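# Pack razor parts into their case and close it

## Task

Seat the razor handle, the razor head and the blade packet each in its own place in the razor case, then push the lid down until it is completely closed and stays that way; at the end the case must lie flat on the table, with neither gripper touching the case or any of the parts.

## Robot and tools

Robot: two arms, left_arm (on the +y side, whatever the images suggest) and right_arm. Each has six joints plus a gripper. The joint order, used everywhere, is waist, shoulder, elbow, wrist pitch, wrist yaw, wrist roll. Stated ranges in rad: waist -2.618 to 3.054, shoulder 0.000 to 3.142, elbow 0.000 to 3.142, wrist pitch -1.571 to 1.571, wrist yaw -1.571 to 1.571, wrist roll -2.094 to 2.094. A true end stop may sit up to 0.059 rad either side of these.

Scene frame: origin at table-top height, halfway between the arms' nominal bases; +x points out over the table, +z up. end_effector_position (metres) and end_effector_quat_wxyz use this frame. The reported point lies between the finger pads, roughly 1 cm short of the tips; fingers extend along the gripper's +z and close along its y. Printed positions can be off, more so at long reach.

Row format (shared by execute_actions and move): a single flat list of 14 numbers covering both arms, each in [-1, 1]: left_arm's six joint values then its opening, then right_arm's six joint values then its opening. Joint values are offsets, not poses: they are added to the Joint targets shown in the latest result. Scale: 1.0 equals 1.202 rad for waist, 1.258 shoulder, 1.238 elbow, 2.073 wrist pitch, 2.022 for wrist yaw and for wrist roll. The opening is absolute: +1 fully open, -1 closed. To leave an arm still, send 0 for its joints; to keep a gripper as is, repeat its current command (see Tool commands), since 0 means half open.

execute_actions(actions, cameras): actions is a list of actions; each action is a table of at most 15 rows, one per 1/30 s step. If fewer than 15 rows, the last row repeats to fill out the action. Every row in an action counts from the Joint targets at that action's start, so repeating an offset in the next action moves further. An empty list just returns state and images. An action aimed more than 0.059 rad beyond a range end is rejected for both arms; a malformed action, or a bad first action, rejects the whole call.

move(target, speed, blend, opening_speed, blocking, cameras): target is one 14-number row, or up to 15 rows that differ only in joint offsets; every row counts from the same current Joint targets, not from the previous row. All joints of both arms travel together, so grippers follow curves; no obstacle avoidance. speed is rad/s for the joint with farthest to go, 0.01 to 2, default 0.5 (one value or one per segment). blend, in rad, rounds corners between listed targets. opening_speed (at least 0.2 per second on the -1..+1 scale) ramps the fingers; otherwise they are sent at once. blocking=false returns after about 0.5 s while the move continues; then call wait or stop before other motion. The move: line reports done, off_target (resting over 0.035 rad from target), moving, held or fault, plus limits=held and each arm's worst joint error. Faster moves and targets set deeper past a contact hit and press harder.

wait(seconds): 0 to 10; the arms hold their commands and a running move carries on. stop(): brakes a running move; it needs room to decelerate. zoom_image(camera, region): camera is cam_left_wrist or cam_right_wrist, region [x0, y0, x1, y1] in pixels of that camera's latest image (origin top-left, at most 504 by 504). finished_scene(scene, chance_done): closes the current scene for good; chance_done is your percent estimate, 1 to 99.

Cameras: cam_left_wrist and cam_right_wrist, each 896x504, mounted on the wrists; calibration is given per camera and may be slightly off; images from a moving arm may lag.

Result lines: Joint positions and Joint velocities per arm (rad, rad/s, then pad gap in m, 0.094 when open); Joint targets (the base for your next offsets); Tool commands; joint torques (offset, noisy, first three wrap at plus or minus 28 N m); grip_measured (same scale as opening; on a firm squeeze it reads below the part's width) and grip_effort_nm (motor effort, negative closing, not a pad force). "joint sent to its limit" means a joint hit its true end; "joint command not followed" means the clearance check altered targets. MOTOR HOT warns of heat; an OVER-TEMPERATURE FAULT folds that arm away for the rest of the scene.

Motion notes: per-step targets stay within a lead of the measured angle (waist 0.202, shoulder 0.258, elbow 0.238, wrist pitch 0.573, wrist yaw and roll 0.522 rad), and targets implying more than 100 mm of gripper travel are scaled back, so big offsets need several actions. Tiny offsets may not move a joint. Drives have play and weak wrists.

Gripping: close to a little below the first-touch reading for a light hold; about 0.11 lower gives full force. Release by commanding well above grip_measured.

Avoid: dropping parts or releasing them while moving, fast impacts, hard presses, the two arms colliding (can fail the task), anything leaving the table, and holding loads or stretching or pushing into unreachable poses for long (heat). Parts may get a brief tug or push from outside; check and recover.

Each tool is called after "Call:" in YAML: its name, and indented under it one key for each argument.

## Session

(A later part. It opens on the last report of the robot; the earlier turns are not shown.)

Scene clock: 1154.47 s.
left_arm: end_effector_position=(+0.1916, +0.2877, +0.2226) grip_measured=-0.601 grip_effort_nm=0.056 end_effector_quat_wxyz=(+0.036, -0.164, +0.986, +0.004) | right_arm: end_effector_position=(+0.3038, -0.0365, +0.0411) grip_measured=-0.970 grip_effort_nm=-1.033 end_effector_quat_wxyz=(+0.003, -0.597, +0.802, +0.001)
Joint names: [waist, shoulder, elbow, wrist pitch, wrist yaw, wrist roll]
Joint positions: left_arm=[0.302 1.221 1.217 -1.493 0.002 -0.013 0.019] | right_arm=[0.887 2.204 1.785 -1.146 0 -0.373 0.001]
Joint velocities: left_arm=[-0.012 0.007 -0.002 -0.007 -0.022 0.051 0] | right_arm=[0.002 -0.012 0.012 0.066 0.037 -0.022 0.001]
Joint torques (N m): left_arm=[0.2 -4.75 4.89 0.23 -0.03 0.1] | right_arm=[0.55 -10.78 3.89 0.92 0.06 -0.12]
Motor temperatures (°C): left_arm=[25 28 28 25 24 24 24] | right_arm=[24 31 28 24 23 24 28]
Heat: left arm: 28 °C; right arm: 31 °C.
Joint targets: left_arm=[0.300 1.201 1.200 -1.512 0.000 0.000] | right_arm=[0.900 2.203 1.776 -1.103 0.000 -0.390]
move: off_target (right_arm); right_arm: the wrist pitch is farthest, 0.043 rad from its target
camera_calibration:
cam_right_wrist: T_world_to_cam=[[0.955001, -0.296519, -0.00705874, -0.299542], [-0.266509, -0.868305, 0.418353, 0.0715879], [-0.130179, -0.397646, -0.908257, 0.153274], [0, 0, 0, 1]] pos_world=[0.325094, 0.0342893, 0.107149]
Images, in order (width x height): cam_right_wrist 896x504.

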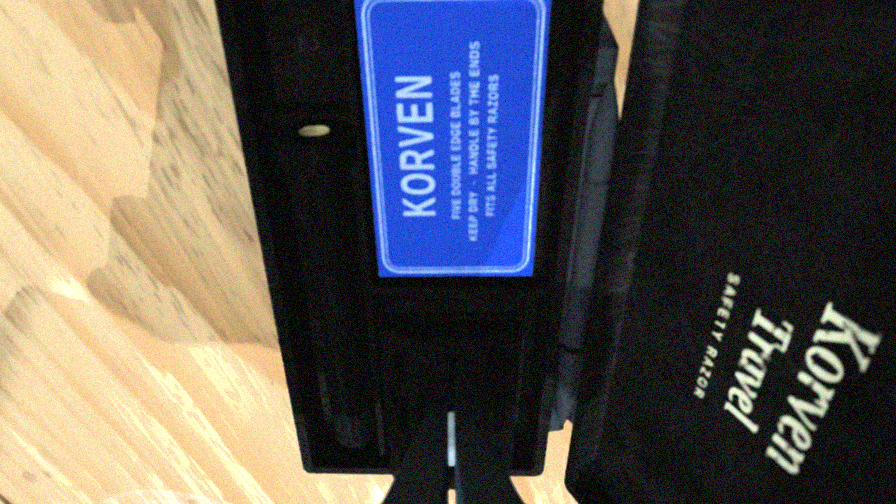

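Call:
move:
  target: [0,0,0,0,0,0,-0.6,-0.0245,0.0,-0.012,0.0072,0,0,-1]
  speed: 0.2
  cameras: ["cam_right_wrist"]

Call:
zoom_image:
  camera: "cam_right_wrist"
  region: [260, 180, 600, 504]

Scene clock: 1169.10 s.
left_arm: end_effector_position=(+0.1916, +0.2877, +0.2226) grip_measured=-0.601 grip_effort_nm=0.061 end_effector_quat_wxyz=(+0.036, -0.164, +0.986, +0.004) | right_arm: end_effector_position=(+0.3047, -0.0375, +0.0376) grip_measured=-0.970 grip_effort_nm=-1.023 end_effector_quat_wxyz=(+0.003, -0.596, +0.803, +0.001)
Joint names: [waist, shoulder, elbow, wrist pitch, wrist yaw, wrist roll]
Joint positions: left_arm=[0.302 1.221 1.217 -1.493 0.002 -0.013 0.019] | right_arm=[0.884 2.204 1.771 -1.13 0 -0.373 0.001]
Joint velocities: left_arm=[-0.032 -0.027 -0.012 -0.007 -0.022 -0.066 -0.001] | right_arm=[-0.012 0.002 0.007 -0.037 -0.066 -0.007 0]
Joint torques (N m): left_arm=[0.28 -4.86 4.81 0.22 -0.01 0.1] | right_arm=[-0.51 -10.8 3.88 0.82 0.05 -0.13]
Motor temperatures (°C): left_arm=[25 28 28 25 24 24 24] | right_arm=[24 31 27 24 23 24 28]
Heat: left arm: 28 °C; right arm: 31 °C.
Joint targets: left_arm=[0.300 1.201 1.200 -1.512 0.000 0.000] | right_arm=[0.871 2.203 1.761 -1.088 0.000 -0.390]
move: off_target (right_arm); right_arm: the wrist pitch is farthest, 0.042 rad from its target
camera_calibration:
cam_right_wrist: T_world_to_cam=[[0.954093, -0.299439, -0.00651291, -0.300545], [-0.269568, -0.867987, 0.417052, 0.0733633], [-0.130535, -0.396151, -0.908859, 0.150066], [0, 0, 0, 1]] pos_world=[0.326113, 0.0331318, 0.103835]
Images, in order (width x height): cam_right_wrist 896x504.

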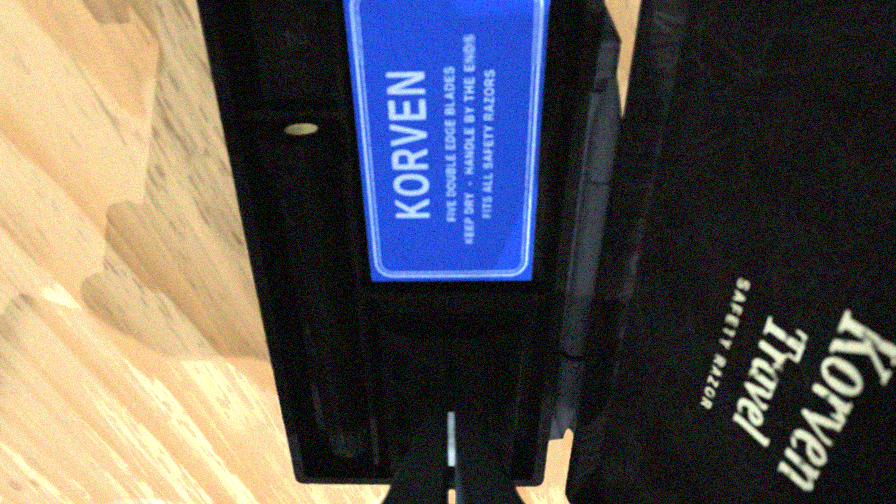

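Scaled by 1.482 from the camera's 896x504 image, which has a finer 1280x720 frame.

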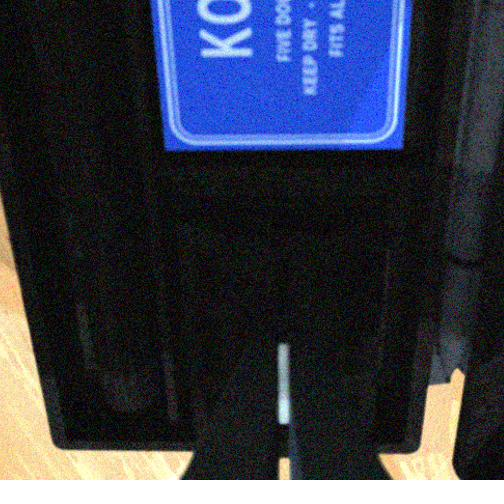

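Call:
move:
  target: [0,0,0,0,0,0,-0.6,-0.003,0.0,-0.029,0.0172,0,0,-1]
  speed: 0.1
  cameras: ["cam_right_wrist"]

Call:
zoom_image:
  camera: "cam_right_wrist"
  region: [260, 180, 600, 504]

Scene clock: 1180.93 s.
left_arm: end_effector_position=(+0.1916, +0.2877, +0.2226) grip_measured=-0.601 grip_effort_nm=0.056 end_effector_quat_wxyz=(+0.036, -0.164, +0.986, +0.004) | right_arm: end_effector_position=(+0.3048, -0.0395, +0.0289) grip_measured=-0.970 grip_effort_nm=-1.028 end_effector_quat_wxyz=(+0.004, -0.594, +0.804, +0.001)
Joint names: [waist, shoulder, elbow, wrist pitch, wrist yaw, wrist roll]
Joint positions: left_arm=[0.302 1.221 1.217 -1.493 0.002 -0.013 0.019] | right_arm=[0.881 2.204 1.736 -1.093 0 -0.373 0.001]
Joint velocities: left_arm=[0.012 -0.007 -0.002 -0.066 -0.037 -0.051 0] | right_arm=[-0.007 -0.007 -0.017 0.022 0.022 -0.037 0]
Joint torques (N m): left_arm=[0.31 -4.93 4.81 0.18 -0.03 0.11] | right_arm=[-0.57 -10.76 3.71 0.82 0.05 -0.13]
Motor temperatures (°C): left_arm=[25 28 28 25 24 24 24] | right_arm=[24 31 27 24 23 24 28]
Heat: left arm: 28 °C; right arm: 31 °C.
Joint targets: left_arm=[0.300 1.201 1.200 -1.512 0.000 0.000] | right_arm=[0.867 2.203 1.725 -1.053 0.000 -0.390]
move: off_target (right_arm); right_arm: the wrist pitch is farthest, 0.041 rad from its target
camera_calibration:
cam_right_wrist: T_world_to_cam=[[0.953176, -0.302358, -0.00596707, -0.301142], [-0.272627, -0.867656, 0.41575, 0.0762934], [-0.130882, -0.394656, -0.909459, 0.141575], [0, 0, 0, 1]] pos_world=[0.326371, 0.0310175, 0.0952413]
Images, in order (width x height): cam_right_wrist 896x504.

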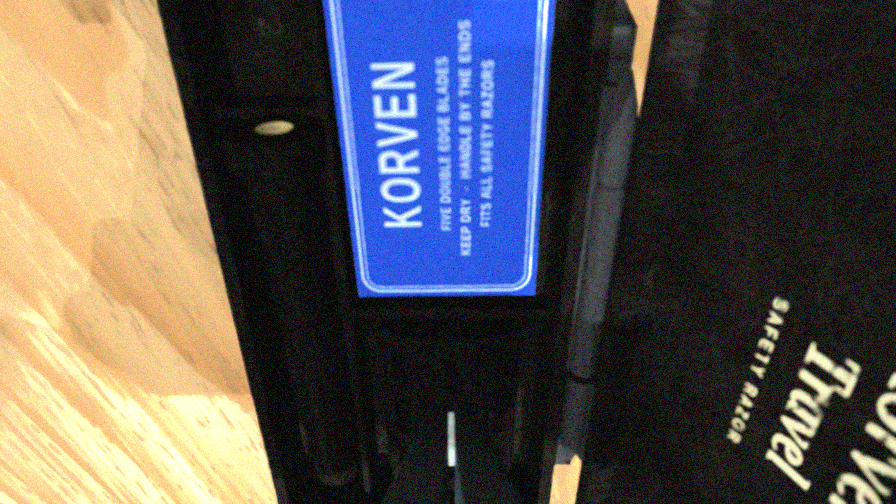

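Scaled by 1.482 from the camera's 896x504 image, which has a finer 1280x720 frame.

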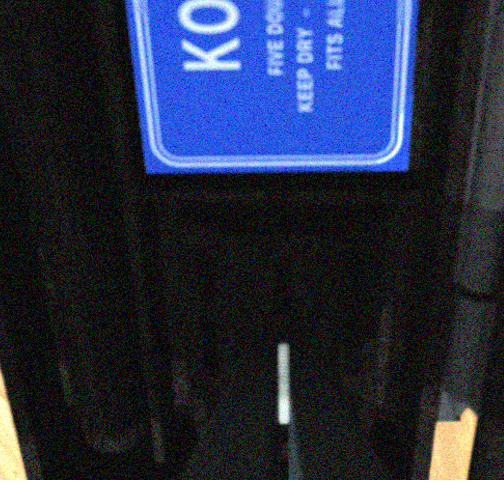

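Call:
move:
  target: [0,0,0,0,0,0,-0.6,0,0.0,-0.010,0.006,0,0,-1]
  speed: 0.1
  cameras: []

Scene clock: 1192.83 s.
left_arm: end_effector_position=(+0.1916, +0.2877, +0.2226) grip_measured=-0.601 grip_effort_nm=0.056 end_effector_quat_wxyz=(+0.036, -0.164, +0.986, +0.004) | right_arm: end_effector_position=(+0.3041, -0.0399, +0.0274) grip_measured=-0.970 grip_effort_nm=-1.028 end_effector_quat_wxyz=(+0.003, -0.594, +0.804, +0.002)
Joint names: [waist, shoulder, elbow, wrist pitch, wrist yaw, wrist roll]
Joint positions: left_arm=[0.302 1.221 1.217 -1.493 0.002 -0.013 0.019] | right_arm=[0.881 2.204 1.73 -1.089 -0.001 -0.373 0.001]
Joint velocities: left_arm=[-0.007 0.007 0.012 -0.022 -0.037 0.037 0] | right_arm=[-0.007 0.012 0.002 -0.022 0.007 0.007 0]
Joint torques (N m): left_arm=[0.27 -4.96 5.03 0.21 -0.02 0.09] | right_arm=[-0.53 -10.74 3.15 0.91 0.07 -0.13]
Motor temperatures (°C): left_arm=[25 28 28 25 24 24 24] | right_arm=[24 31 27 24 23 24 28]
Heat: left arm: 28 °C; right arm: 31 °C.
Joint targets: left_arm=[0.300 1.201 1.200 -1.512 0.000 0.000] | right_arm=[0.867 2.203 1.713 -1.040 0.000 -0.390]
move: off_target (right_arm); right_arm: the wrist pitch is farthest, 0.048 rad from its target
No camera images: "cameras" was empty.

Call:
move:
  target: [0,0,0,0,0,0,-0.6,0,0,0,0,0,0,-0.75]
  opening_speed: 0.3
  cameras: []

Call:
move:
  target:
    - [0,0,0,0,0,0,-0.6,0,0,0.08,-0.02,0,0,-0.75]
    - [0,0,0,0,0,0,-0.6,0,0,0.28,-0.15,0,0,-0.75]
  speed: [0.15,0.4]
  blend: 0.02
  cameras: ["cam_right_wrist"]

Call:
zoom_image:
  camera: "cam_right_wrist"
  region: [200, 100, 620, 504]

Scene clock: 1203.57 s.
left_arm: end_effector_position=(+0.1916, +0.2877, +0.2226) grip_measured=-0.601 grip_effort_nm=0.061 end_effector_quat_wxyz=(+0.036, -0.164, +0.986, +0.004) | right_arm: end_effector_position=(+0.3026, -0.0387, +0.0274) grip_measured=-0.753 grip_effort_nm=0.129 end_effector_quat_wxyz=(+0.002, -0.594, +0.804, +0.007)
Joint names: [waist, shoulder, elbow, wrist pitch, wrist yaw, wrist roll]
Joint positions: left_arm=[0.302 1.221 1.217 -1.493 0.002 -0.013 0.019] | right_arm=[0.881 2.204 1.73 -1.089 -0.012 -0.373 0.012]
Joint velocities: left_arm=[-0.012 0.007 -0.002 -0.037 0.066 0.051 0] | right_arm=[-0.002 0.007 -0.012 0.037 0.066 -0.022 0]
Joint torques (N m): left_arm=[0.28 -4.93 4.85 0.23 -0.03 0.1] | right_arm=[-0.53 -10.74 3.25 0.9 0.05 -0.13]
Motor temperatures (°C): left_arm=[25 28 28 25 24 24 24] | right_arm=[24 32 27 24 23 24 28]
Heat: left arm: 28 °C; right arm: 32 °C.
Joint targets: left_arm=[0.300 1.201 1.200 -1.512 0.000 0.000] | right_arm=[0.867 2.203 1.713 -1.040 0.000 -0.390]
move: off_target (right_arm); right_arm: the wrist pitch is farthest, 0.049 rad from its target
No camera images: "cameras" was empty.

Scene clock: 1205.63 s.
left_arm: end_effector_position=(+0.1916, +0.2877, +0.2226) grip_measured=-0.601 grip_effort_nm=0.061 end_effector_quat_wxyz=(+0.036, -0.164, +0.986, +0.004) | right_arm: end_effector_position=(+0.3170, -0.0242, +0.1001) grip_measured=-0.752 grip_effort_nm=0.110 end_effector_quat_wxyz=(+0.030, -0.594, +0.804, +0.008)
Joint names: [waist, shoulder, elbow, wrist pitch, wrist yaw, wrist roll]
Joint positions: left_arm=[0.302 1.221 1.217 -1.493 0.002 -0.013 0.019] | right_arm=[0.881 2.204 2.018 -1.322 0 -0.373 0.012]
Joint velocities: left_arm=[-0.017 0.002 -0.002 -0.125 -0.007 0.051 0.001] | right_arm=[-0.012 -0.012 0.002 0.066 -0.022 -0.037 0]
Joint torques (N m): left_arm=[0.27 -4.83 4.89 0.2 -0.02 0.11] | right_arm=[-0.53 -10.96 8.69 0.22 0.05 -0.13]
Motor temperatures (°C): left_arm=[25 28 28 25 24 24 24] | right_arm=[24 32 28 24 23 24 28]
Heat: left arm: 28 °C; right arm: 32 °C.
Joint targets: left_arm=[0.300 1.201 1.200 -1.512 0.000 0.000] | right_arm=[0.867 2.203 2.059 -1.351 0.000 -0.390]
move: off_target (right_arm); right_arm: the elbow is farthest, 0.042 rad from its target
camera_calibration:
cam_right_wrist: T_world_to_cam=[[0.953056, -0.302508, 0.013137, -0.309549], [-0.285738, -0.884171, 0.369587, 0.0716814], [-0.100188, -0.355991, -0.929103, 0.207086], [0, 0, 0, 1]] pos_world=[0.336247, 0.0434583, 0.169978]
Images, in order (width x height): cam_right_wrist 896x504.

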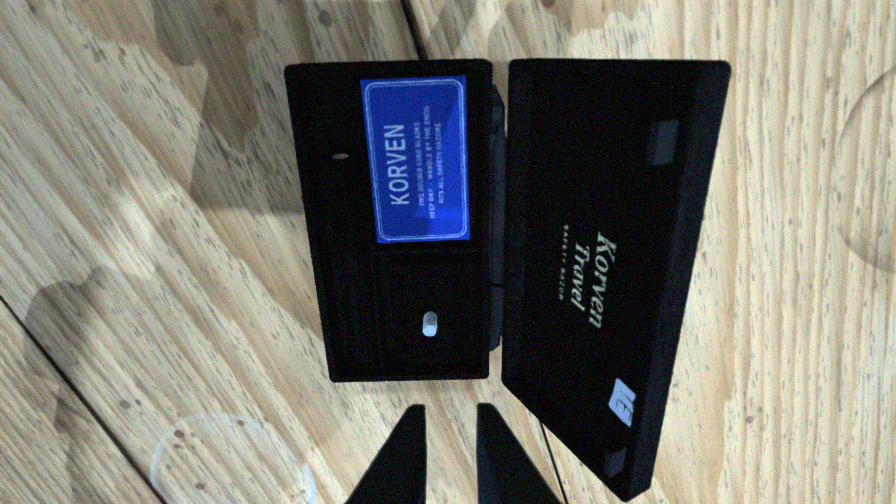

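Scaled by 1.200 from the camera's 896x504 image, which has a finer 1280x720 frame.

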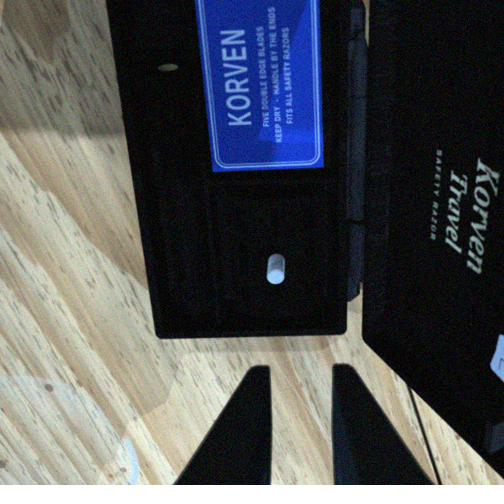

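Call:
zoom_image:
  camera: "cam_right_wrist"
  region: [320, 230, 500, 390]

Call:
zoom_image:
  camera: "cam_right_wrist"
  region: [275, 50, 505, 250]

Scaled by 2.800 from the camera's 896x504 image, which has a finer 1280x720 frame.

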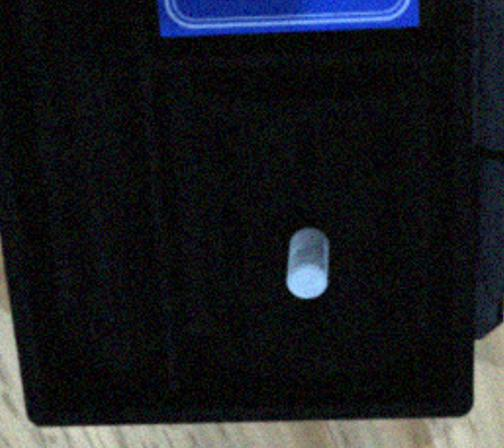

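Scaled by 2.191 from the camera's 896x504 image, which has a finer 1280x720 frame.

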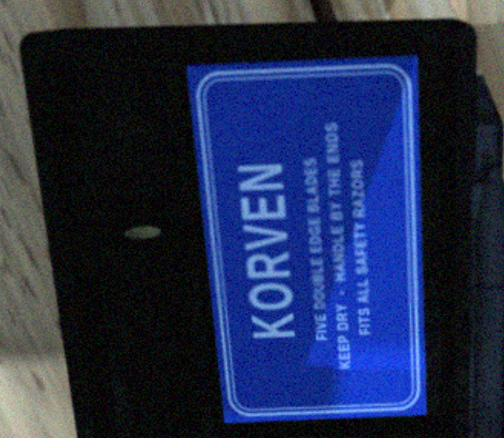

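Call:
move:
  target: [0,0,0,0,0,0,-0.6,-0.108,0.152,0.295,-0.049,0,-0.06,-1]
  opening_speed: 0.5
  cameras: ["cam_right_wrist"]

Scene clock: 1257.23 s.
left_arm: end_effector_position=(+0.1916, +0.2877, +0.2226) grip_measured=-0.601 grip_effort_nm=0.061 end_effector_quat_wxyz=(+0.036, -0.164, +0.986, +0.004) | right_arm: end_effector_position=(+0.4018, -0.0353, +0.1175) grip_measured=-0.986 grip_effort_nm=-0.745 end_effector_quat_wxyz=(+0.074, -0.582, +0.810, +0.009)
Joint names: [waist, shoulder, elbow, wrist pitch, wrist yaw, wrist roll]
Joint positions: left_arm=[0.302 1.221 1.217 -1.493 0.002 -0.013 0.019] | right_arm=[0.732 2.381 2.378 -1.42 0.002 -0.494 0.001]
Joint velocities: left_arm=[0.002 -0.007 0.002 0.037 -0.007 0.022 0.001] | right_arm=[0.007 0.017 0.007 0.037 -0.007 -0.051 0]
Joint torques (N m): left_arm=[0.27 -4.96 4.92 0.23 -0.03 0.11] | right_arm=[-0.03 -10.95 9.06 0.34 0.04 -0.12]
Motor temperatures (°C): left_arm=[25 28 28 25 24 24 24] | right_arm=[24 33 31 24 23 24 27]
Heat: left arm: 28 °C; right arm: 33 °C.
Joint targets: left_arm=[0.300 1.201 1.200 -1.512 0.000 0.000] | right_arm=[0.738 2.394 2.425 -1.453 0.000 -0.512]
move: off_target (right_arm); right_arm: the elbow is farthest, 0.046 rad from its target
camera_calibration:
cam_right_wrist: T_world_to_cam=[[0.941527, -0.331329, 0.0612256, -0.39603], [-0.333916, -0.893263, 0.300968, 0.1068], [-0.0450289, -0.303814, -0.951667, 0.210102], [0, 0, 0, 1]] pos_world=[0.417996, 0.0280158, 0.19205]
Images, in order (width x height): cam_right_wrist 896x504.

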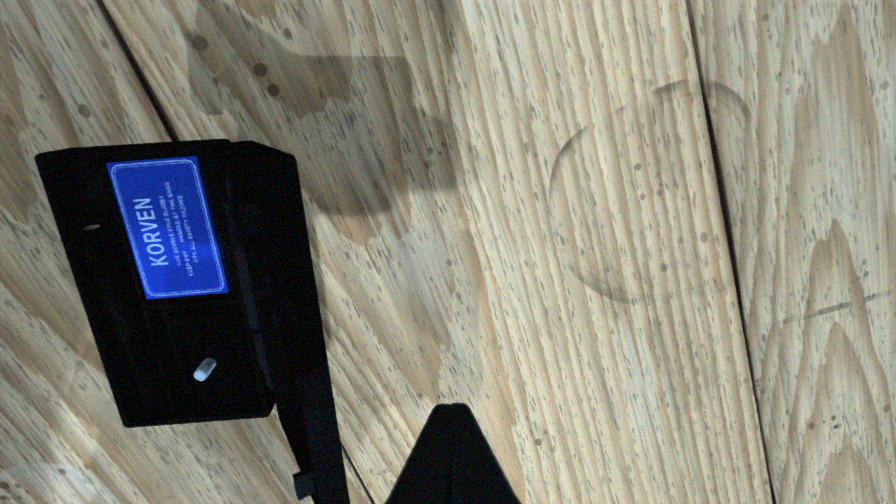

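Call:
move:
  target: [0,0,0,0,0,0,-0.6,0,-0.01,-0.22,0.118,0,0,-1]
  cameras: ["cam_right_wrist"]

Scene clock: 1277.40 s.
left_arm: end_effector_position=(+0.1916, +0.2877, +0.2226) grip_measured=-0.601 grip_effort_nm=0.061 end_effector_quat_wxyz=(+0.036, -0.164, +0.986, +0.004) | right_arm: end_effector_position=(+0.3973, -0.0395, +0.0615) grip_measured=-0.986 grip_effort_nm=-0.745 end_effector_quat_wxyz=(+0.047, -0.582, +0.811, +0.005)
Joint names: [waist, shoulder, elbow, wrist pitch, wrist yaw, wrist roll]
Joint positions: left_arm=[0.302 1.221 1.217 -1.493 0.002 -0.013 0.019] | right_arm=[0.732 2.381 2.161 -1.256 0.002 -0.494 0.001]
Joint velocities: left_arm=[-0.022 -0.002 -0.002 0.022 0.081 -0.007 0] | right_arm=[-0.002 -0.002 -0.022 -0.007 -0.022 -0.037 -0.001]
Joint torques (N m): left_arm=[0.38 -4.85 4.97 0.2 -0.02 0.1] | right_arm=[-0.03 -11.89 4.26 1.03 0.03 -0.12]
Motor temperatures (°C): left_arm=[25 28 28 25 24 24 24] | right_arm=[24 37 30 24 23 24 27]
Heat: left arm: 28 °C; right arm: 37 °C.
Joint targets: left_arm=[0.300 1.201 1.200 -1.512 0.000 0.000] | right_arm=[0.738 2.381 2.152 -1.208 0.000 -0.512]
move: off_target (right_arm); right_arm: the wrist pitch is farthest, 0.048 rad from its target
camera_calibration:
cam_right_wrist: T_world_to_cam=[[0.943442, -0.329541, 0.0363362, -0.388894], [-0.32121, -0.881402, 0.346344, 0.110982], [-0.0821078, -0.338427, -0.937404, 0.167816], [0, 0, 0, 1]] pos_world=[0.416326, 0.0264569, 0.133004]
Images, in order (width x height): cam_right_wrist 896x504.

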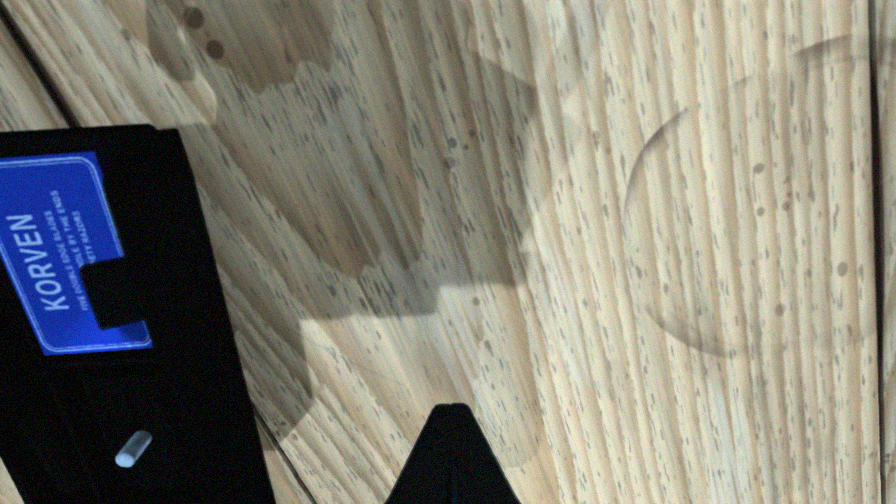

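Call:
move:
  target: [0,0,0,0,0,0,-0.6,0.067,-0.066,-0.105,0.01,0,0.04,-1]
  speed: 0.12
  cameras: ["cam_right_wrist"]

Scene clock: 1290.67 s.
left_arm: end_effector_position=(+0.1916, +0.2877, +0.2226) grip_measured=-0.601 grip_effort_nm=0.056 end_effector_quat_wxyz=(+0.036, -0.164, +0.986, +0.004) | right_arm: end_effector_position=(+0.3550, -0.0318, +0.0358) grip_measured=-0.986 grip_effort_nm=-0.745 end_effector_quat_wxyz=(+0.007, -0.592, +0.806, +0.000)
Joint names: [waist, shoulder, elbow, wrist pitch, wrist yaw, wrist roll]
Joint positions: left_arm=[0.302 1.221 1.217 -1.493 0.002 -0.013 0.019] | right_arm=[0.807 2.364 2.033 -1.227 0.003 -0.442 0.001]
Joint velocities: left_arm=[-0.002 -0.032 0.012 -0.051 -0.081 -0.007 0] | right_arm=[0.007 -0.007 -0.012 -0.066 0.051 -0.007 -0.001]
Joint torques (N m): left_arm=[0.32 -4.97 4.9 0.18 -0.05 0.11] | right_arm=[0.53 -17.2 3.88 0.81 0.01 0.09]
Motor temperatures (°C): left_arm=[25 28 28 25 24 24 24] | right_arm=[24 40 28 24 23 24 27]
Heat: left arm: 28 °C; right arm: 40 °C.
Joint targets: left_arm=[0.300 1.201 1.200 -1.512 0.000 0.000] | right_arm=[0.818 2.298 2.022 -1.187 0.000 -0.431]
move: off_target (right_arm); right_arm: the shoulder is farthest, 0.066 rad from its target
camera_calibration:
cam_right_wrist: T_world_to_cam=[[0.951782, -0.306773, -0.000712542, -0.346496], [-0.279059, -0.866758, 0.413348, 0.0962235], [-0.127422, -0.393218, -0.910573, 0.156257], [0, 0, 0, 1]] pos_world=[0.376552, 0.0385499, 0.102263]
Images, in order (width x height): cam_right_wrist 896x504.

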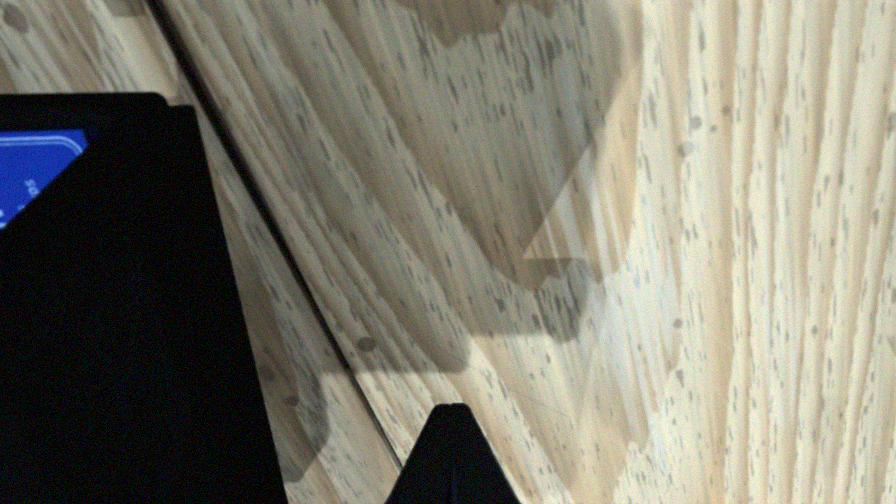

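Call:
move:
  target: [0,0,0,0,0,0,-0.6,0,0.03,0.25,-0.06,0,0,-1]
  speed: 0.3
  cameras: ["cam_right_wrist"]

Scene clock: 1314.87 s.
left_arm: end_effector_position=(+0.1916, +0.2877, +0.2226) grip_measured=-0.601 grip_effort_nm=0.061 end_effector_quat_wxyz=(+0.036, -0.164, +0.986, +0.004) | right_arm: end_effector_position=(+0.3880, +0.0040, +0.1061) grip_measured=-0.986 grip_effort_nm=-0.745 end_effector_quat_wxyz=(+0.108, -0.588, +0.801, +0.019)
Joint names: [waist, shoulder, elbow, wrist pitch, wrist yaw, wrist roll]
Joint positions: left_arm=[0.302 1.221 1.217 -1.493 0.002 -0.013 0.019] | right_arm=[0.807 2.364 2.289 -1.276 0.003 -0.441 0.001]
Joint velocities: left_arm=[0.002 -0.012 0.002 0.037 0.007 0.022 0] | right_arm=[0.002 -0.022 -0.002 0.007 -0.037 0.051 0]
Joint torques (N m): left_arm=[0.17 -4.88 4.86 0.19 0 0.07] | right_arm=[0.54 -14.28 8.85 0.51 0.01 0.07]
Motor temperatures (°C): left_arm=[25 27 28 25 24 24 24] | right_arm=[24 50 28 24 23 24 27]
Heat: left arm: 28 °C; right arm: 50 °C.
Joint targets: left_arm=[0.300 1.201 1.200 -1.512 0.000 0.000] | right_arm=[0.818 2.336 2.332 -1.312 0.000 -0.431]
move: off_target (right_arm); right_arm: the elbow is farthest, 0.042 rad from its target
camera_calibration:
cam_right_wrist: T_world_to_cam=[[0.945359, -0.314691, 0.0852396, -0.373442], [-0.326002, -0.915836, 0.23445, 0.144736], [0.00428621, -0.249428, -0.968384, 0.193031], [0, 0, 0, 1]] pos_world=[0.399394, 0.0631829, 0.184827]
Images, in order (width x height): cam_right_wrist 896x504.

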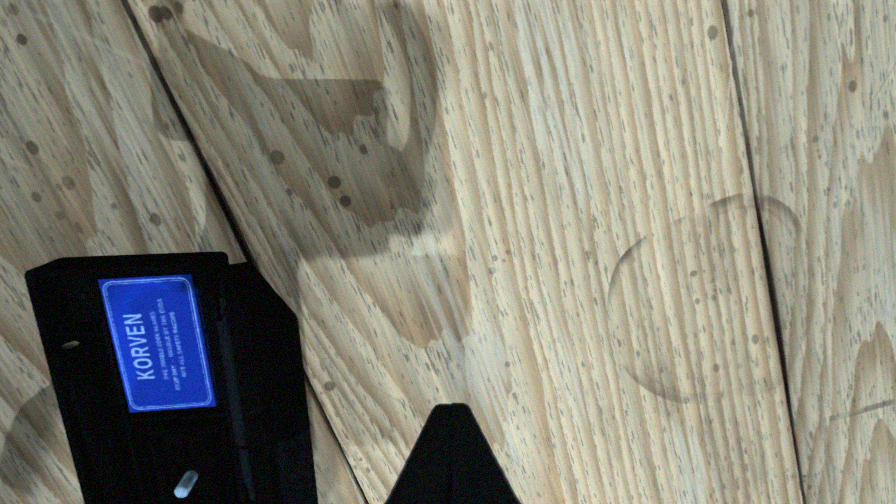

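Call:
move:
  target: [0,0,0,0,0,0,-0.6,-0.051,0.041,-0.09,0.01,0,-0.025,-1]
  cameras: ["cam_right_wrist"]

Scene clock: 1338.57 s.
left_arm: end_effector_position=(+0.1916, +0.2877, +0.2226) grip_measured=-0.601 grip_effort_nm=0.056 end_effector_quat_wxyz=(+0.036, -0.164, +0.986, +0.004) | right_arm: end_effector_position=(+0.3997, -0.0265, +0.0791) grip_measured=-0.986 grip_effort_nm=-0.750 end_effector_quat_wxyz=(+0.070, -0.576, +0.814, +0.008)
Joint names: [waist, shoulder, elbow, wrist pitch, wrist yaw, wrist roll]
Joint positions: left_arm=[0.302 1.221 1.217 -1.493 0.002 -0.013 0.019] | right_arm=[0.749 2.382 2.228 -1.276 0.005 -0.464 0.001]
Joint velocities: left_arm=[-0.017 -0.017 -0.002 -0.022 0.007 -0.022 -0.001] | right_arm=[0.002 0.007 0.002 0.037 0.051 0.022 0]
Joint torques (N m): left_arm=[0.24 -4.85 4.85 0.21 -0.04 0.12] | right_arm=[0.17 -11.52 4.37 0.58 0 -0.17]
Motor temperatures (°C): left_arm=[25 27 28 25 24 24 24] | right_arm=[24 48 29 24 23 24 27]
Heat: left arm: 28 °C; right arm: 48 °C.
Joint targets: left_arm=[0.300 1.201 1.200 -1.512 0.000 0.000] | right_arm=[0.757 2.388 2.220 -1.291 0.000 -0.481]
move: done
camera_calibration:
cam_right_wrist: T_world_to_cam=[[0.937202, -0.344164, 0.0566021, -0.387058], [-0.344359, -0.887259, 0.306902, 0.129363], [-0.0554039, -0.30712, -0.950057, 0.18013], [0, 0, 0, 1]] pos_world=[0.417279, 0.036888, 0.153341]
Images, in order (width x height): cam_right_wrist 896x504.

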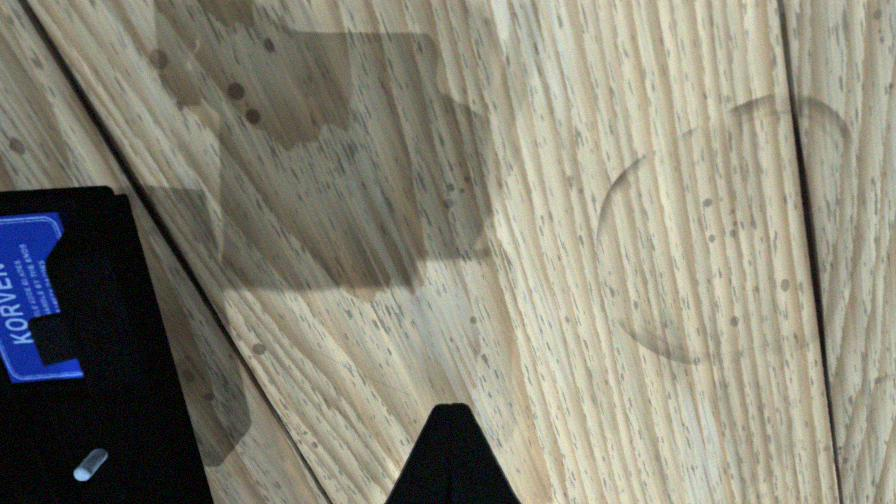

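Call:
move:
  target: [0,0,0,0,0,0,-0.6,0.059,-0.085,-0.088,0.005,0,0.035,-1]
  speed: 0.15
  cameras: ["cam_right_wrist"]

Scene clock: 1350.07 s.
left_arm: end_effector_position=(+0.1916, +0.2877, +0.2226) grip_measured=-0.601 grip_effort_nm=0.056 end_effector_quat_wxyz=(+0.036, -0.164, +0.986, +0.004) | right_arm: end_effector_position=(+0.3560, -0.0161, +0.0690) grip_measured=-0.986 grip_effort_nm=-0.750 end_effector_quat_wxyz=(+0.038, -0.595, +0.803, +0.006)
Joint names: [waist, shoulder, elbow, wrist pitch, wrist yaw, wrist roll]
Joint positions: left_arm=[0.302 1.221 1.217 -1.493 0.002 -0.013 0.019] | right_arm=[0.829 2.341 2.122 -1.276 0.005 -0.428 0.001]
Joint velocities: left_arm=[-0.002 -0.022 -0.027 0.037 -0.022 -0.066 -0.001] | right_arm=[-0.002 0.017 -0.007 0.022 0.007 -0.066 -0.001]
Joint torques (N m): left_arm=[0.24 -4.94 5 0.22 0 0.09] | right_arm=[0.49 -16.8 4.08 0.53 0.01 0.04]
Motor temperatures (°C): left_arm=[25 27 28 25 24 24 24] | right_arm=[24 44 28 24 23 24 27]
Heat: left arm: 28 °C; right arm: 44 °C.
Joint targets: left_arm=[0.300 1.201 1.200 -1.512 0.000 0.000] | right_arm=[0.828 2.281 2.111 -1.281 0.000 -0.411]
move: off_target (right_arm); right_arm: the shoulder is farthest, 0.060 rad from its target
camera_calibration:
cam_right_wrist: T_world_to_cam=[[0.953547, -0.300111, 0.0261113, -0.344943], [-0.288975, -0.886779, 0.360718, 0.103196], [-0.0851003, -0.351507, -0.932309, 0.17986], [0, 0, 0, 1]] pos_world=[0.374046, 0.0512129, 0.139467]
Images, in order (width x height): cam_right_wrist 896x504.

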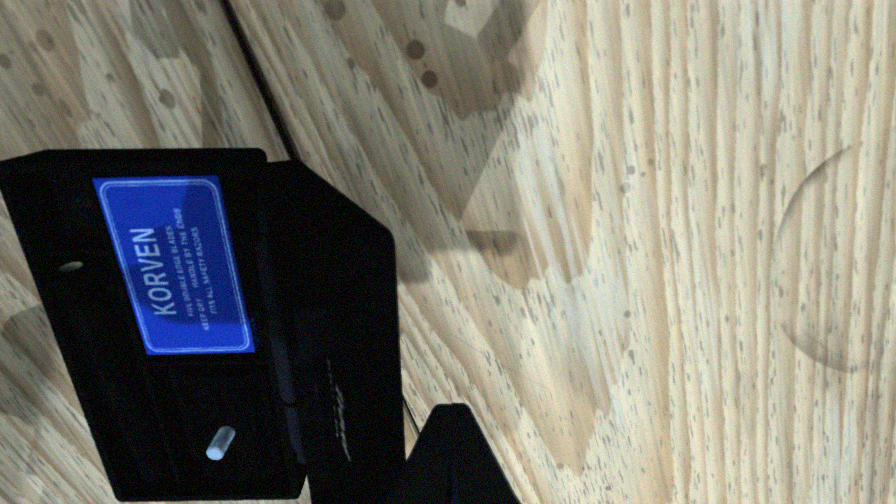

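Call:
move:
  target: [0,0,0,0,0,0,-0.6,0.076,-0.088,-0.094,0.018,0,0.045,-1]
  speed: 0.12
  cameras: ["cam_right_wrist"]

Scene clock: 1358.93 s.
left_arm: end_effector_position=(+0.1916, +0.2877, +0.2226) grip_measured=-0.601 grip_effort_nm=0.061 end_effector_quat_wxyz=(+0.036, -0.164, +0.986, +0.004) | right_arm: end_effector_position=(+0.3097, -0.0090, +0.0857) grip_measured=-0.986 grip_effort_nm=-0.745 end_effector_quat_wxyz=(+0.033, -0.594, +0.804, +0.008)
Joint names: [waist, shoulder, elbow, wrist pitch, wrist yaw, wrist roll]
Joint positions: left_arm=[0.302 1.221 1.217 -1.493 0.002 -0.013 0.019] | right_arm=[0.916 2.232 2.006 -1.276 0.005 -0.338 0.001]
Joint velocities: left_arm=[0.002 0.007 -0.017 0.007 0.051 -0.022 -0.001] | right_arm=[-0.002 0.002 0.012 0.037 0.007 -0.037 0.001]
Joint torques (N m): left_arm=[0.2 -4.79 4.89 0.19 -0.02 0.11] | right_arm=[0.51 -16.02 3.99 0.85 0 0.08]
Motor temperatures (°C): left_arm=[25 27 28 25 24 24 24] | right_arm=[24 47 28 24 23 24 27]
Heat: left arm: 28 °C; right arm: 47 °C.
Joint targets: left_arm=[0.300 1.201 1.200 -1.512 0.000 0.000] | right_arm=[0.919 2.170 1.995 -1.243 0.000 -0.320]
move: off_target (right_arm); right_arm: the shoulder is farthest, 0.062 rad from its target
camera_calibration:
cam_right_wrist: T_world_to_cam=[[0.952903, -0.302777, 0.0173991, -0.298203], [-0.287994, -0.885411, 0.364839, 0.0894288], [-0.0950594, -0.352666, -0.930908, 0.197026], [0, 0, 0, 1]] pos_world=[0.328643, 0.0583768, 0.155975]
Images, in order (width x height): cam_right_wrist 896x504.

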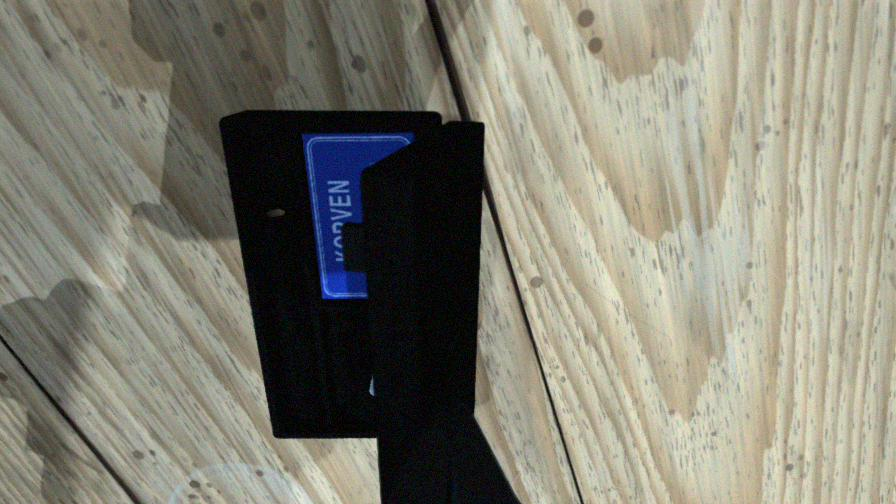

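Call:
move:
  target: [0,0,0,0,0,0,-0.6,0.051,-0.018,-0.06,0.014,0,0.03,-1]
  speed: 0.12
  cameras: ["cam_right_wrist"]

Scene clock: 1365.27 s.
left_arm: end_effector_position=(+0.1916, +0.2877, +0.2226) grip_measured=-0.601 grip_effort_nm=0.061 end_effector_quat_wxyz=(+0.036, -0.164, +0.986, +0.004) | right_arm: end_effector_position=(+0.2777, -0.0039, +0.0745) grip_measured=-0.986 grip_effort_nm=-0.750 end_effector_quat_wxyz=(+0.015, -0.596, +0.803, +0.003)
Joint names: [waist, shoulder, elbow, wrist pitch, wrist yaw, wrist roll]
Joint positions: left_arm=[0.302 1.221 1.217 -1.493 0.002 -0.013 0.019] | right_arm=[0.982 2.212 1.93 -1.259 0.005 -0.276 0.001]
Joint velocities: left_arm=[-0.002 0.002 -0.007 -0.007 -0.037 -0.007 0] | right_arm=[0.007 -0.012 0.002 0.081 -0.051 -0.066 -0.001]
Joint torques (N m): left_arm=[0.35 -4.9 4.86 0.22 -0.04 0.09] | right_arm=[0.4 -16.01 3.99 0.88 -0.01 0.04]
Motor temperatures (°C): left_arm=[25 27 28 25 24 24 24] | right_arm=[24 47 28 24 23 24 27]
Heat: left arm: 28 °C; right arm: 47 °C.
Joint targets: left_arm=[0.300 1.201 1.200 -1.512 0.000 0.000] | right_arm=[0.980 2.147 1.921 -1.214 0.000 -0.259]
move: off_target (right_arm); right_arm: the shoulder is farthest, 0.065 rad from its target
camera_calibration:
cam_right_wrist: T_world_to_cam=[[0.954554, -0.29802, 0.00335981, -0.265335], [-0.274716, -0.875428, 0.397689, 0.0827574], [-0.115578, -0.380539, -0.917514, 0.189969], [0, 0, 0, 1]] pos_world=[0.297968, 0.0656638, 0.142279]
Images, in order (width x height): cam_right_wrist 896x504.

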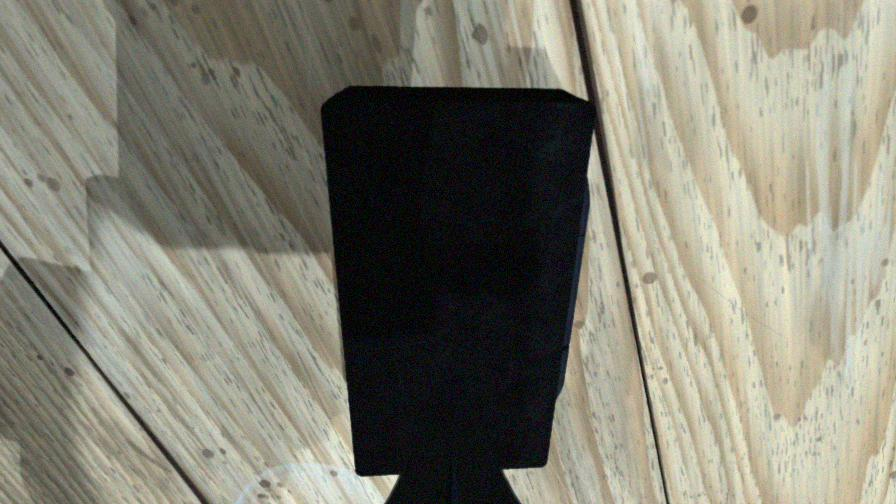

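Call:
move:
  target: [0,0,0,0,0,0,-0.6,0.046,0.060,-0.062,0.033,0,0.027,-1]
  speed: 0.2
  cameras: ["cam_right_wrist"]

Scene clock: 1380.67 s.
left_arm: end_effector_position=(+0.1916, +0.2877, +0.2226) grip_measured=-0.601 grip_effort_nm=0.061 end_effector_quat_wxyz=(+0.036, -0.164, +0.986, +0.004) | right_arm: end_effector_position=(+0.2539, +0.0063, +0.0546) grip_measured=-0.986 grip_effort_nm=-0.740 end_effector_quat_wxyz=(+0.010, -0.598, +0.801, +0.003)
Joint names: [waist, shoulder, elbow, wrist pitch, wrist yaw, wrist roll]
Joint positions: left_arm=[0.302 1.221 1.217 -1.493 0.002 -0.013 0.019] | right_arm=[1.04 2.214 1.854 -1.19 0.003 -0.223 0.001]
Joint velocities: left_arm=[0.022 0.002 -0.017 0.037 0.007 0.037 0] | right_arm=[0.002 0.012 -0.017 -0.037 0.022 -0.066 -0.001]
Joint torques (N m): left_arm=[0.21 -4.9 4.85 0.22 -0.03 0.09] | right_arm=[0.17 -10.04 3.95 0.84 0 0.1]
Motor temperatures (°C): left_arm=[25 27 28 25 24 24 24] | right_arm=[24 49 28 24 23 24 27]
Heat: left arm: 28 °C; right arm: 49 °C.
Joint targets: left_arm=[0.300 1.201 1.200 -1.512 0.000 0.000] | right_arm=[1.036 2.223 1.844 -1.146 0.000 -0.204]
move: off_target (right_arm); right_arm: the wrist pitch is farthest, 0.044 rad from its target
camera_calibration:
cam_right_wrist: T_world_to_cam=[[0.955938, -0.293565, -0.0015937, -0.239606], [-0.267788, -0.874199, 0.40505, 0.0908627], [-0.120302, -0.386776, -0.914293, 0.17382], [0, 0, 0, 1]] pos_world=[0.274291, 0.0763218, 0.121737]
Images, in order (width x height): cam_right_wrist 896x504.

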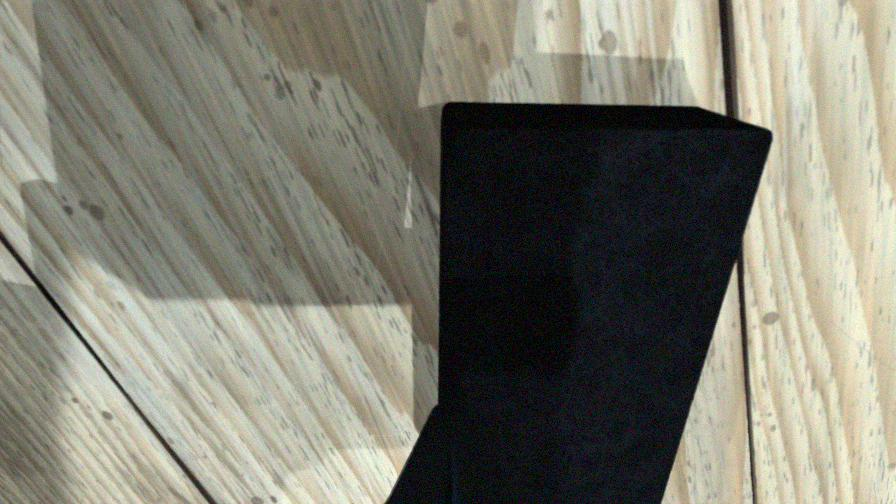

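Call:
move:
  target: [0,0,0,0,0,0,-0.6,-0.019,0.012,-0.033,0.026,0,0,-1]
  speed: 0.1
  cameras: ["cam_right_wrist"]

Scene clock: 1393.33 s.
left_arm: end_effector_position=(+0.1916, +0.2877, +0.2226) grip_measured=-0.601 grip_effort_nm=0.061 end_effector_quat_wxyz=(+0.036, -0.164, +0.986, +0.004) | right_arm: end_effector_position=(+0.2573, +0.0040, +0.0423) grip_measured=-0.986 grip_effort_nm=-0.740 end_effector_quat_wxyz=(+0.007, -0.592, +0.806, +0.007)
Joint names: [waist, shoulder, elbow, wrist pitch, wrist yaw, wrist roll]
Joint positions: left_arm=[0.302 1.221 1.217 -1.493 0.002 -0.013 0.019] | right_arm=[1.027 2.221 1.817 -1.147 -0.007 -0.221 0.001]
Joint velocities: left_arm=[-0.022 0.012 -0.007 0.066 -0.007 -0.081 -0.001] | right_arm=[-0.012 0.007 -0.012 -0.022 0.022 -0.022 0]
Joint torques (N m): left_arm=[0.35 -4.81 4.72 0.21 -0.02 0.11] | right_arm=[-0.62 -9.55 3.55 0.99 -0.01 0.08]
Motor temperatures (°C): left_arm=[25 27 28 25 24 24 24] | right_arm=[24 45 28 24 23 24 27]
Heat: left arm: 28 °C; right arm: 45 °C.
Joint targets: left_arm=[0.300 1.201 1.200 -1.512 0.000 0.000] | right_arm=[1.013 2.238 1.803 -1.092 0.000 -0.204]
move: off_target (right_arm); right_arm: the wrist pitch is farthest, 0.055 rad from its target
camera_calibration:
cam_right_wrist: T_world_to_cam=[[0.951318, -0.307959, -0.0124416, -0.241821], [-0.276897, -0.871699, 0.404313, 0.0971075], [-0.135357, -0.381186, -0.914536, 0.165921], [0, 0, 0, 1]] pos_world=[0.279396, 0.0734241, 0.10947]
Images, in order (width x height): cam_right_wrist 896x504.

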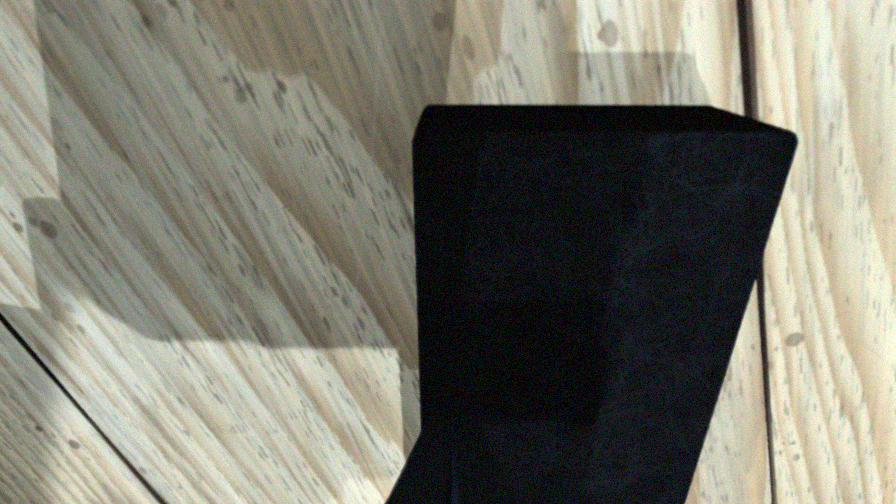

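Call:
move:
  target: [0,0,0,0,0,0,-0.6,0,0.111,-0.081,0,0,0,-1]
  speed: 0.15
  cameras: ["cam_right_wrist"]

Scene clock: 1399.77 s.
left_arm: end_effector_position=(+0.1916, +0.2877, +0.2226) grip_measured=-0.601 grip_effort_nm=0.056 end_effector_quat_wxyz=(+0.036, -0.164, +0.986, +0.004) | right_arm: end_effector_position=(+0.2560, +0.0018, +0.0365) grip_measured=-0.986 grip_effort_nm=-0.740 end_effector_quat_wxyz=(+0.005, -0.592, +0.806, +0.006)
Joint names: [waist, shoulder, elbow, wrist pitch, wrist yaw, wrist roll]
Joint positions: left_arm=[0.302 1.221 1.217 -1.493 0.002 -0.013 0.019] | right_arm=[1.027 2.221 1.794 -1.13 -0.007 -0.221 0.001]
Joint velocities: left_arm=[0.002 -0.012 -0.012 -0.066 0.007 0.022 0.001] | right_arm=[0.007 0.002 -0.002 0.051 0.007 -0.037 0]
Joint torques (N m): left_arm=[0.24 -4.82 4.85 0.22 -0.01 0.08] | right_arm=[-0.57 0.59 -2.07 0.83 0.01 0.07]
Motor temperatures (°C): left_arm=[25 27 28 25 24 24 24] | right_arm=[24 43 28 24 23 24 27]
Heat: left arm: 28 °C; right arm: 43 °C.
Joint targets: left_arm=[0.300 1.201 1.200 -1.512 0.000 0.000] | right_arm=[1.013 2.378 1.703 -1.092 0.000 -0.204]
move: off_target (right_arm); right_arm: the shoulder is farthest, 0.156 rad from its target
camera_calibration:
cam_right_wrist: T_world_to_cam=[[0.951278, -0.308029, -0.0137335, -0.2413], [-0.275645, -0.869538, 0.409785, 0.096635], [-0.138168, -0.386034, -0.912079, 0.160301], [0, 0, 0, 1]] pos_world=[0.278329, 0.0715823, 0.103294]
Images, in order (width x height): cam_right_wrist 896x504.

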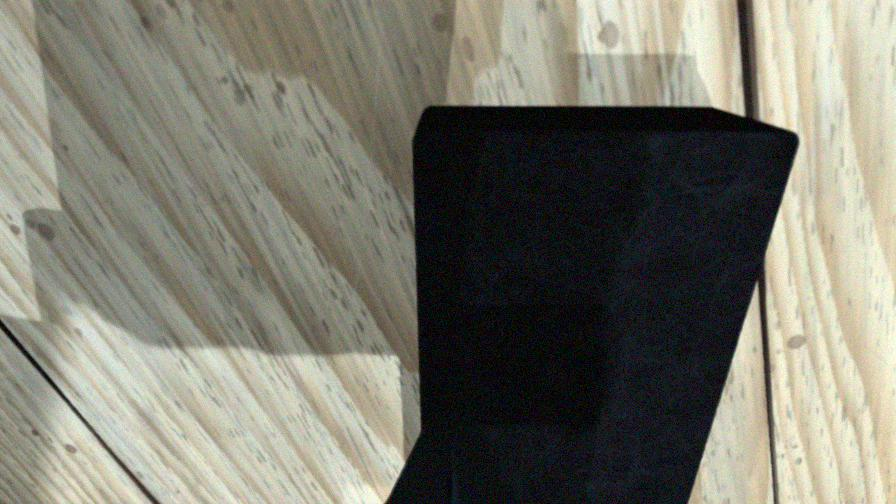

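Call:
move:
  target:
    - [0,0,0,0,0,0,-0.6,0,-0.095,0.162,-0.05,0,0,-1]
    - [0,0,0,0,0,0,-0.6,0.027,-0.023,0.32,-0.086,0,0.012,-1]
  speed: 0.25
  blend: 0.02
  cameras: ["cam_right_wrist"]

Scene clock: 1412.13 s.
left_arm: end_effector_position=(+0.1916, +0.2877, +0.2226) grip_measured=-0.601 grip_effort_nm=0.061 end_effector_quat_wxyz=(+0.036, -0.164, +0.986, +0.004) | right_arm: end_effector_position=(+0.2731, +0.0327, +0.0538) grip_measured=-0.986 grip_effort_nm=-0.740 end_effector_quat_wxyz=(+0.022, -0.585, +0.811, +0.008)
Joint names: [waist, shoulder, elbow, wrist pitch, wrist yaw, wrist roll]
Joint positions: left_arm=[0.302 1.221 1.217 -1.493 0.002 -0.013 0.019] | right_arm=[1.033 2.335 2.053 -1.242 0.005 -0.198 0.001]
Joint velocities: left_arm=[0.007 -0.002 -0.007 -0.037 -0.066 -0.051 -0.001] | right_arm=[0.002 0.007 -0.002 0.022 -0.066 0.007 0]
Joint torques (N m): left_arm=[0.23 -4.97 4.92 0.18 -0.04 0.1] | right_arm=[0.51 -10.67 9.09 0.21 0 0.08]
Motor temperatures (°C): left_arm=[25 27 28 25 24 24 24] | right_arm=[24 39 28 24 23 24 27]
Heat: left arm: 28 °C; right arm: 39 °C.
Joint targets: left_arm=[0.300 1.201 1.200 -1.512 0.000 0.000] | right_arm=[1.045 2.349 2.099 -1.270 0.000 -0.180]
move: off_target (right_arm); right_arm: the elbow is farthest, 0.046 rad from its target
camera_calibration:
cam_right_wrist: T_world_to_cam=[[0.945955, -0.324269, 0.00432478, -0.24683], [-0.301295, -0.873845, 0.381597, 0.129821], [-0.119961, -0.362276, -0.924319, 0.185258], [0, 0, 0, 1]] pos_world=[0.294828, 0.100519, 0.122765]
Images, in order (width x height): cam_right_wrist 896x504.

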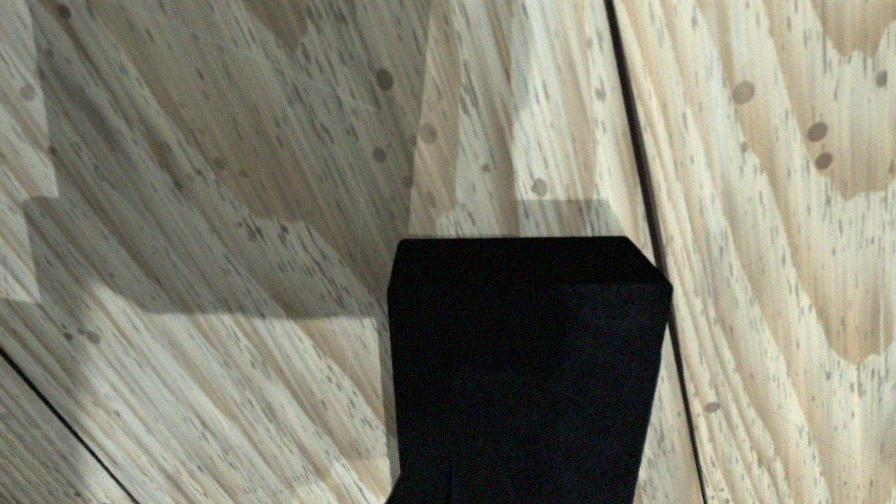

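Call:
move:
  target:
    - [0,0,0,0,0,0,-0.6,0,0,-0.084,0.055,0,0,-1]
    - [0,0,0,0,0,0,-0.6,0,0.115,-0.165,0.055,0,0,-1]
  speed: [0.1,0.15]
  cameras: []

Scene clock: 1419.77 s.
left_arm: end_effector_position=(+0.1916, +0.2877, +0.2226) grip_measured=-0.601 grip_effort_nm=0.061 end_effector_quat_wxyz=(+0.036, -0.164, +0.986, +0.004) | right_arm: end_effector_position=(+0.2700, +0.0273, +0.0366) grip_measured=-0.986 grip_effort_nm=-0.745 end_effector_quat_wxyz=(+0.013, -0.584, +0.811, +0.003)
Joint names: [waist, shoulder, elbow, wrist pitch, wrist yaw, wrist roll]
Joint positions: left_arm=[0.302 1.221 1.217 -1.493 0.002 -0.013 0.019] | right_arm=[1.033 2.335 1.986 -1.195 0.005 -0.197 0.001]
Joint velocities: left_arm=[-0.012 0.017 -0.002 -0.007 -0.007 0.007 0] | right_arm=[0.002 0.007 0.002 0.051 -0.022 -0.037 0]
Joint torques (N m): left_arm=[0.23 -4.83 4.88 0.21 -0.03 0.1] | right_arm=[0.54 0.4 -1.96 0.86 0.01 0.08]
Motor temperatures (°C): left_arm=[25 27 28 25 24 24 24] | right_arm=[24 40 28 24 23 24 27]
Heat: left arm: 28 °C; right arm: 40 °C.
Joint targets: left_arm=[0.300 1.201 1.200 -1.512 0.000 0.000] | right_arm=[1.045 2.493 1.895 -1.156 0.000 -0.180]
move: off_target (right_arm); right_arm: the shoulder is farthest, 0.159 rad from its target
No camera images: "cameras" was empty.


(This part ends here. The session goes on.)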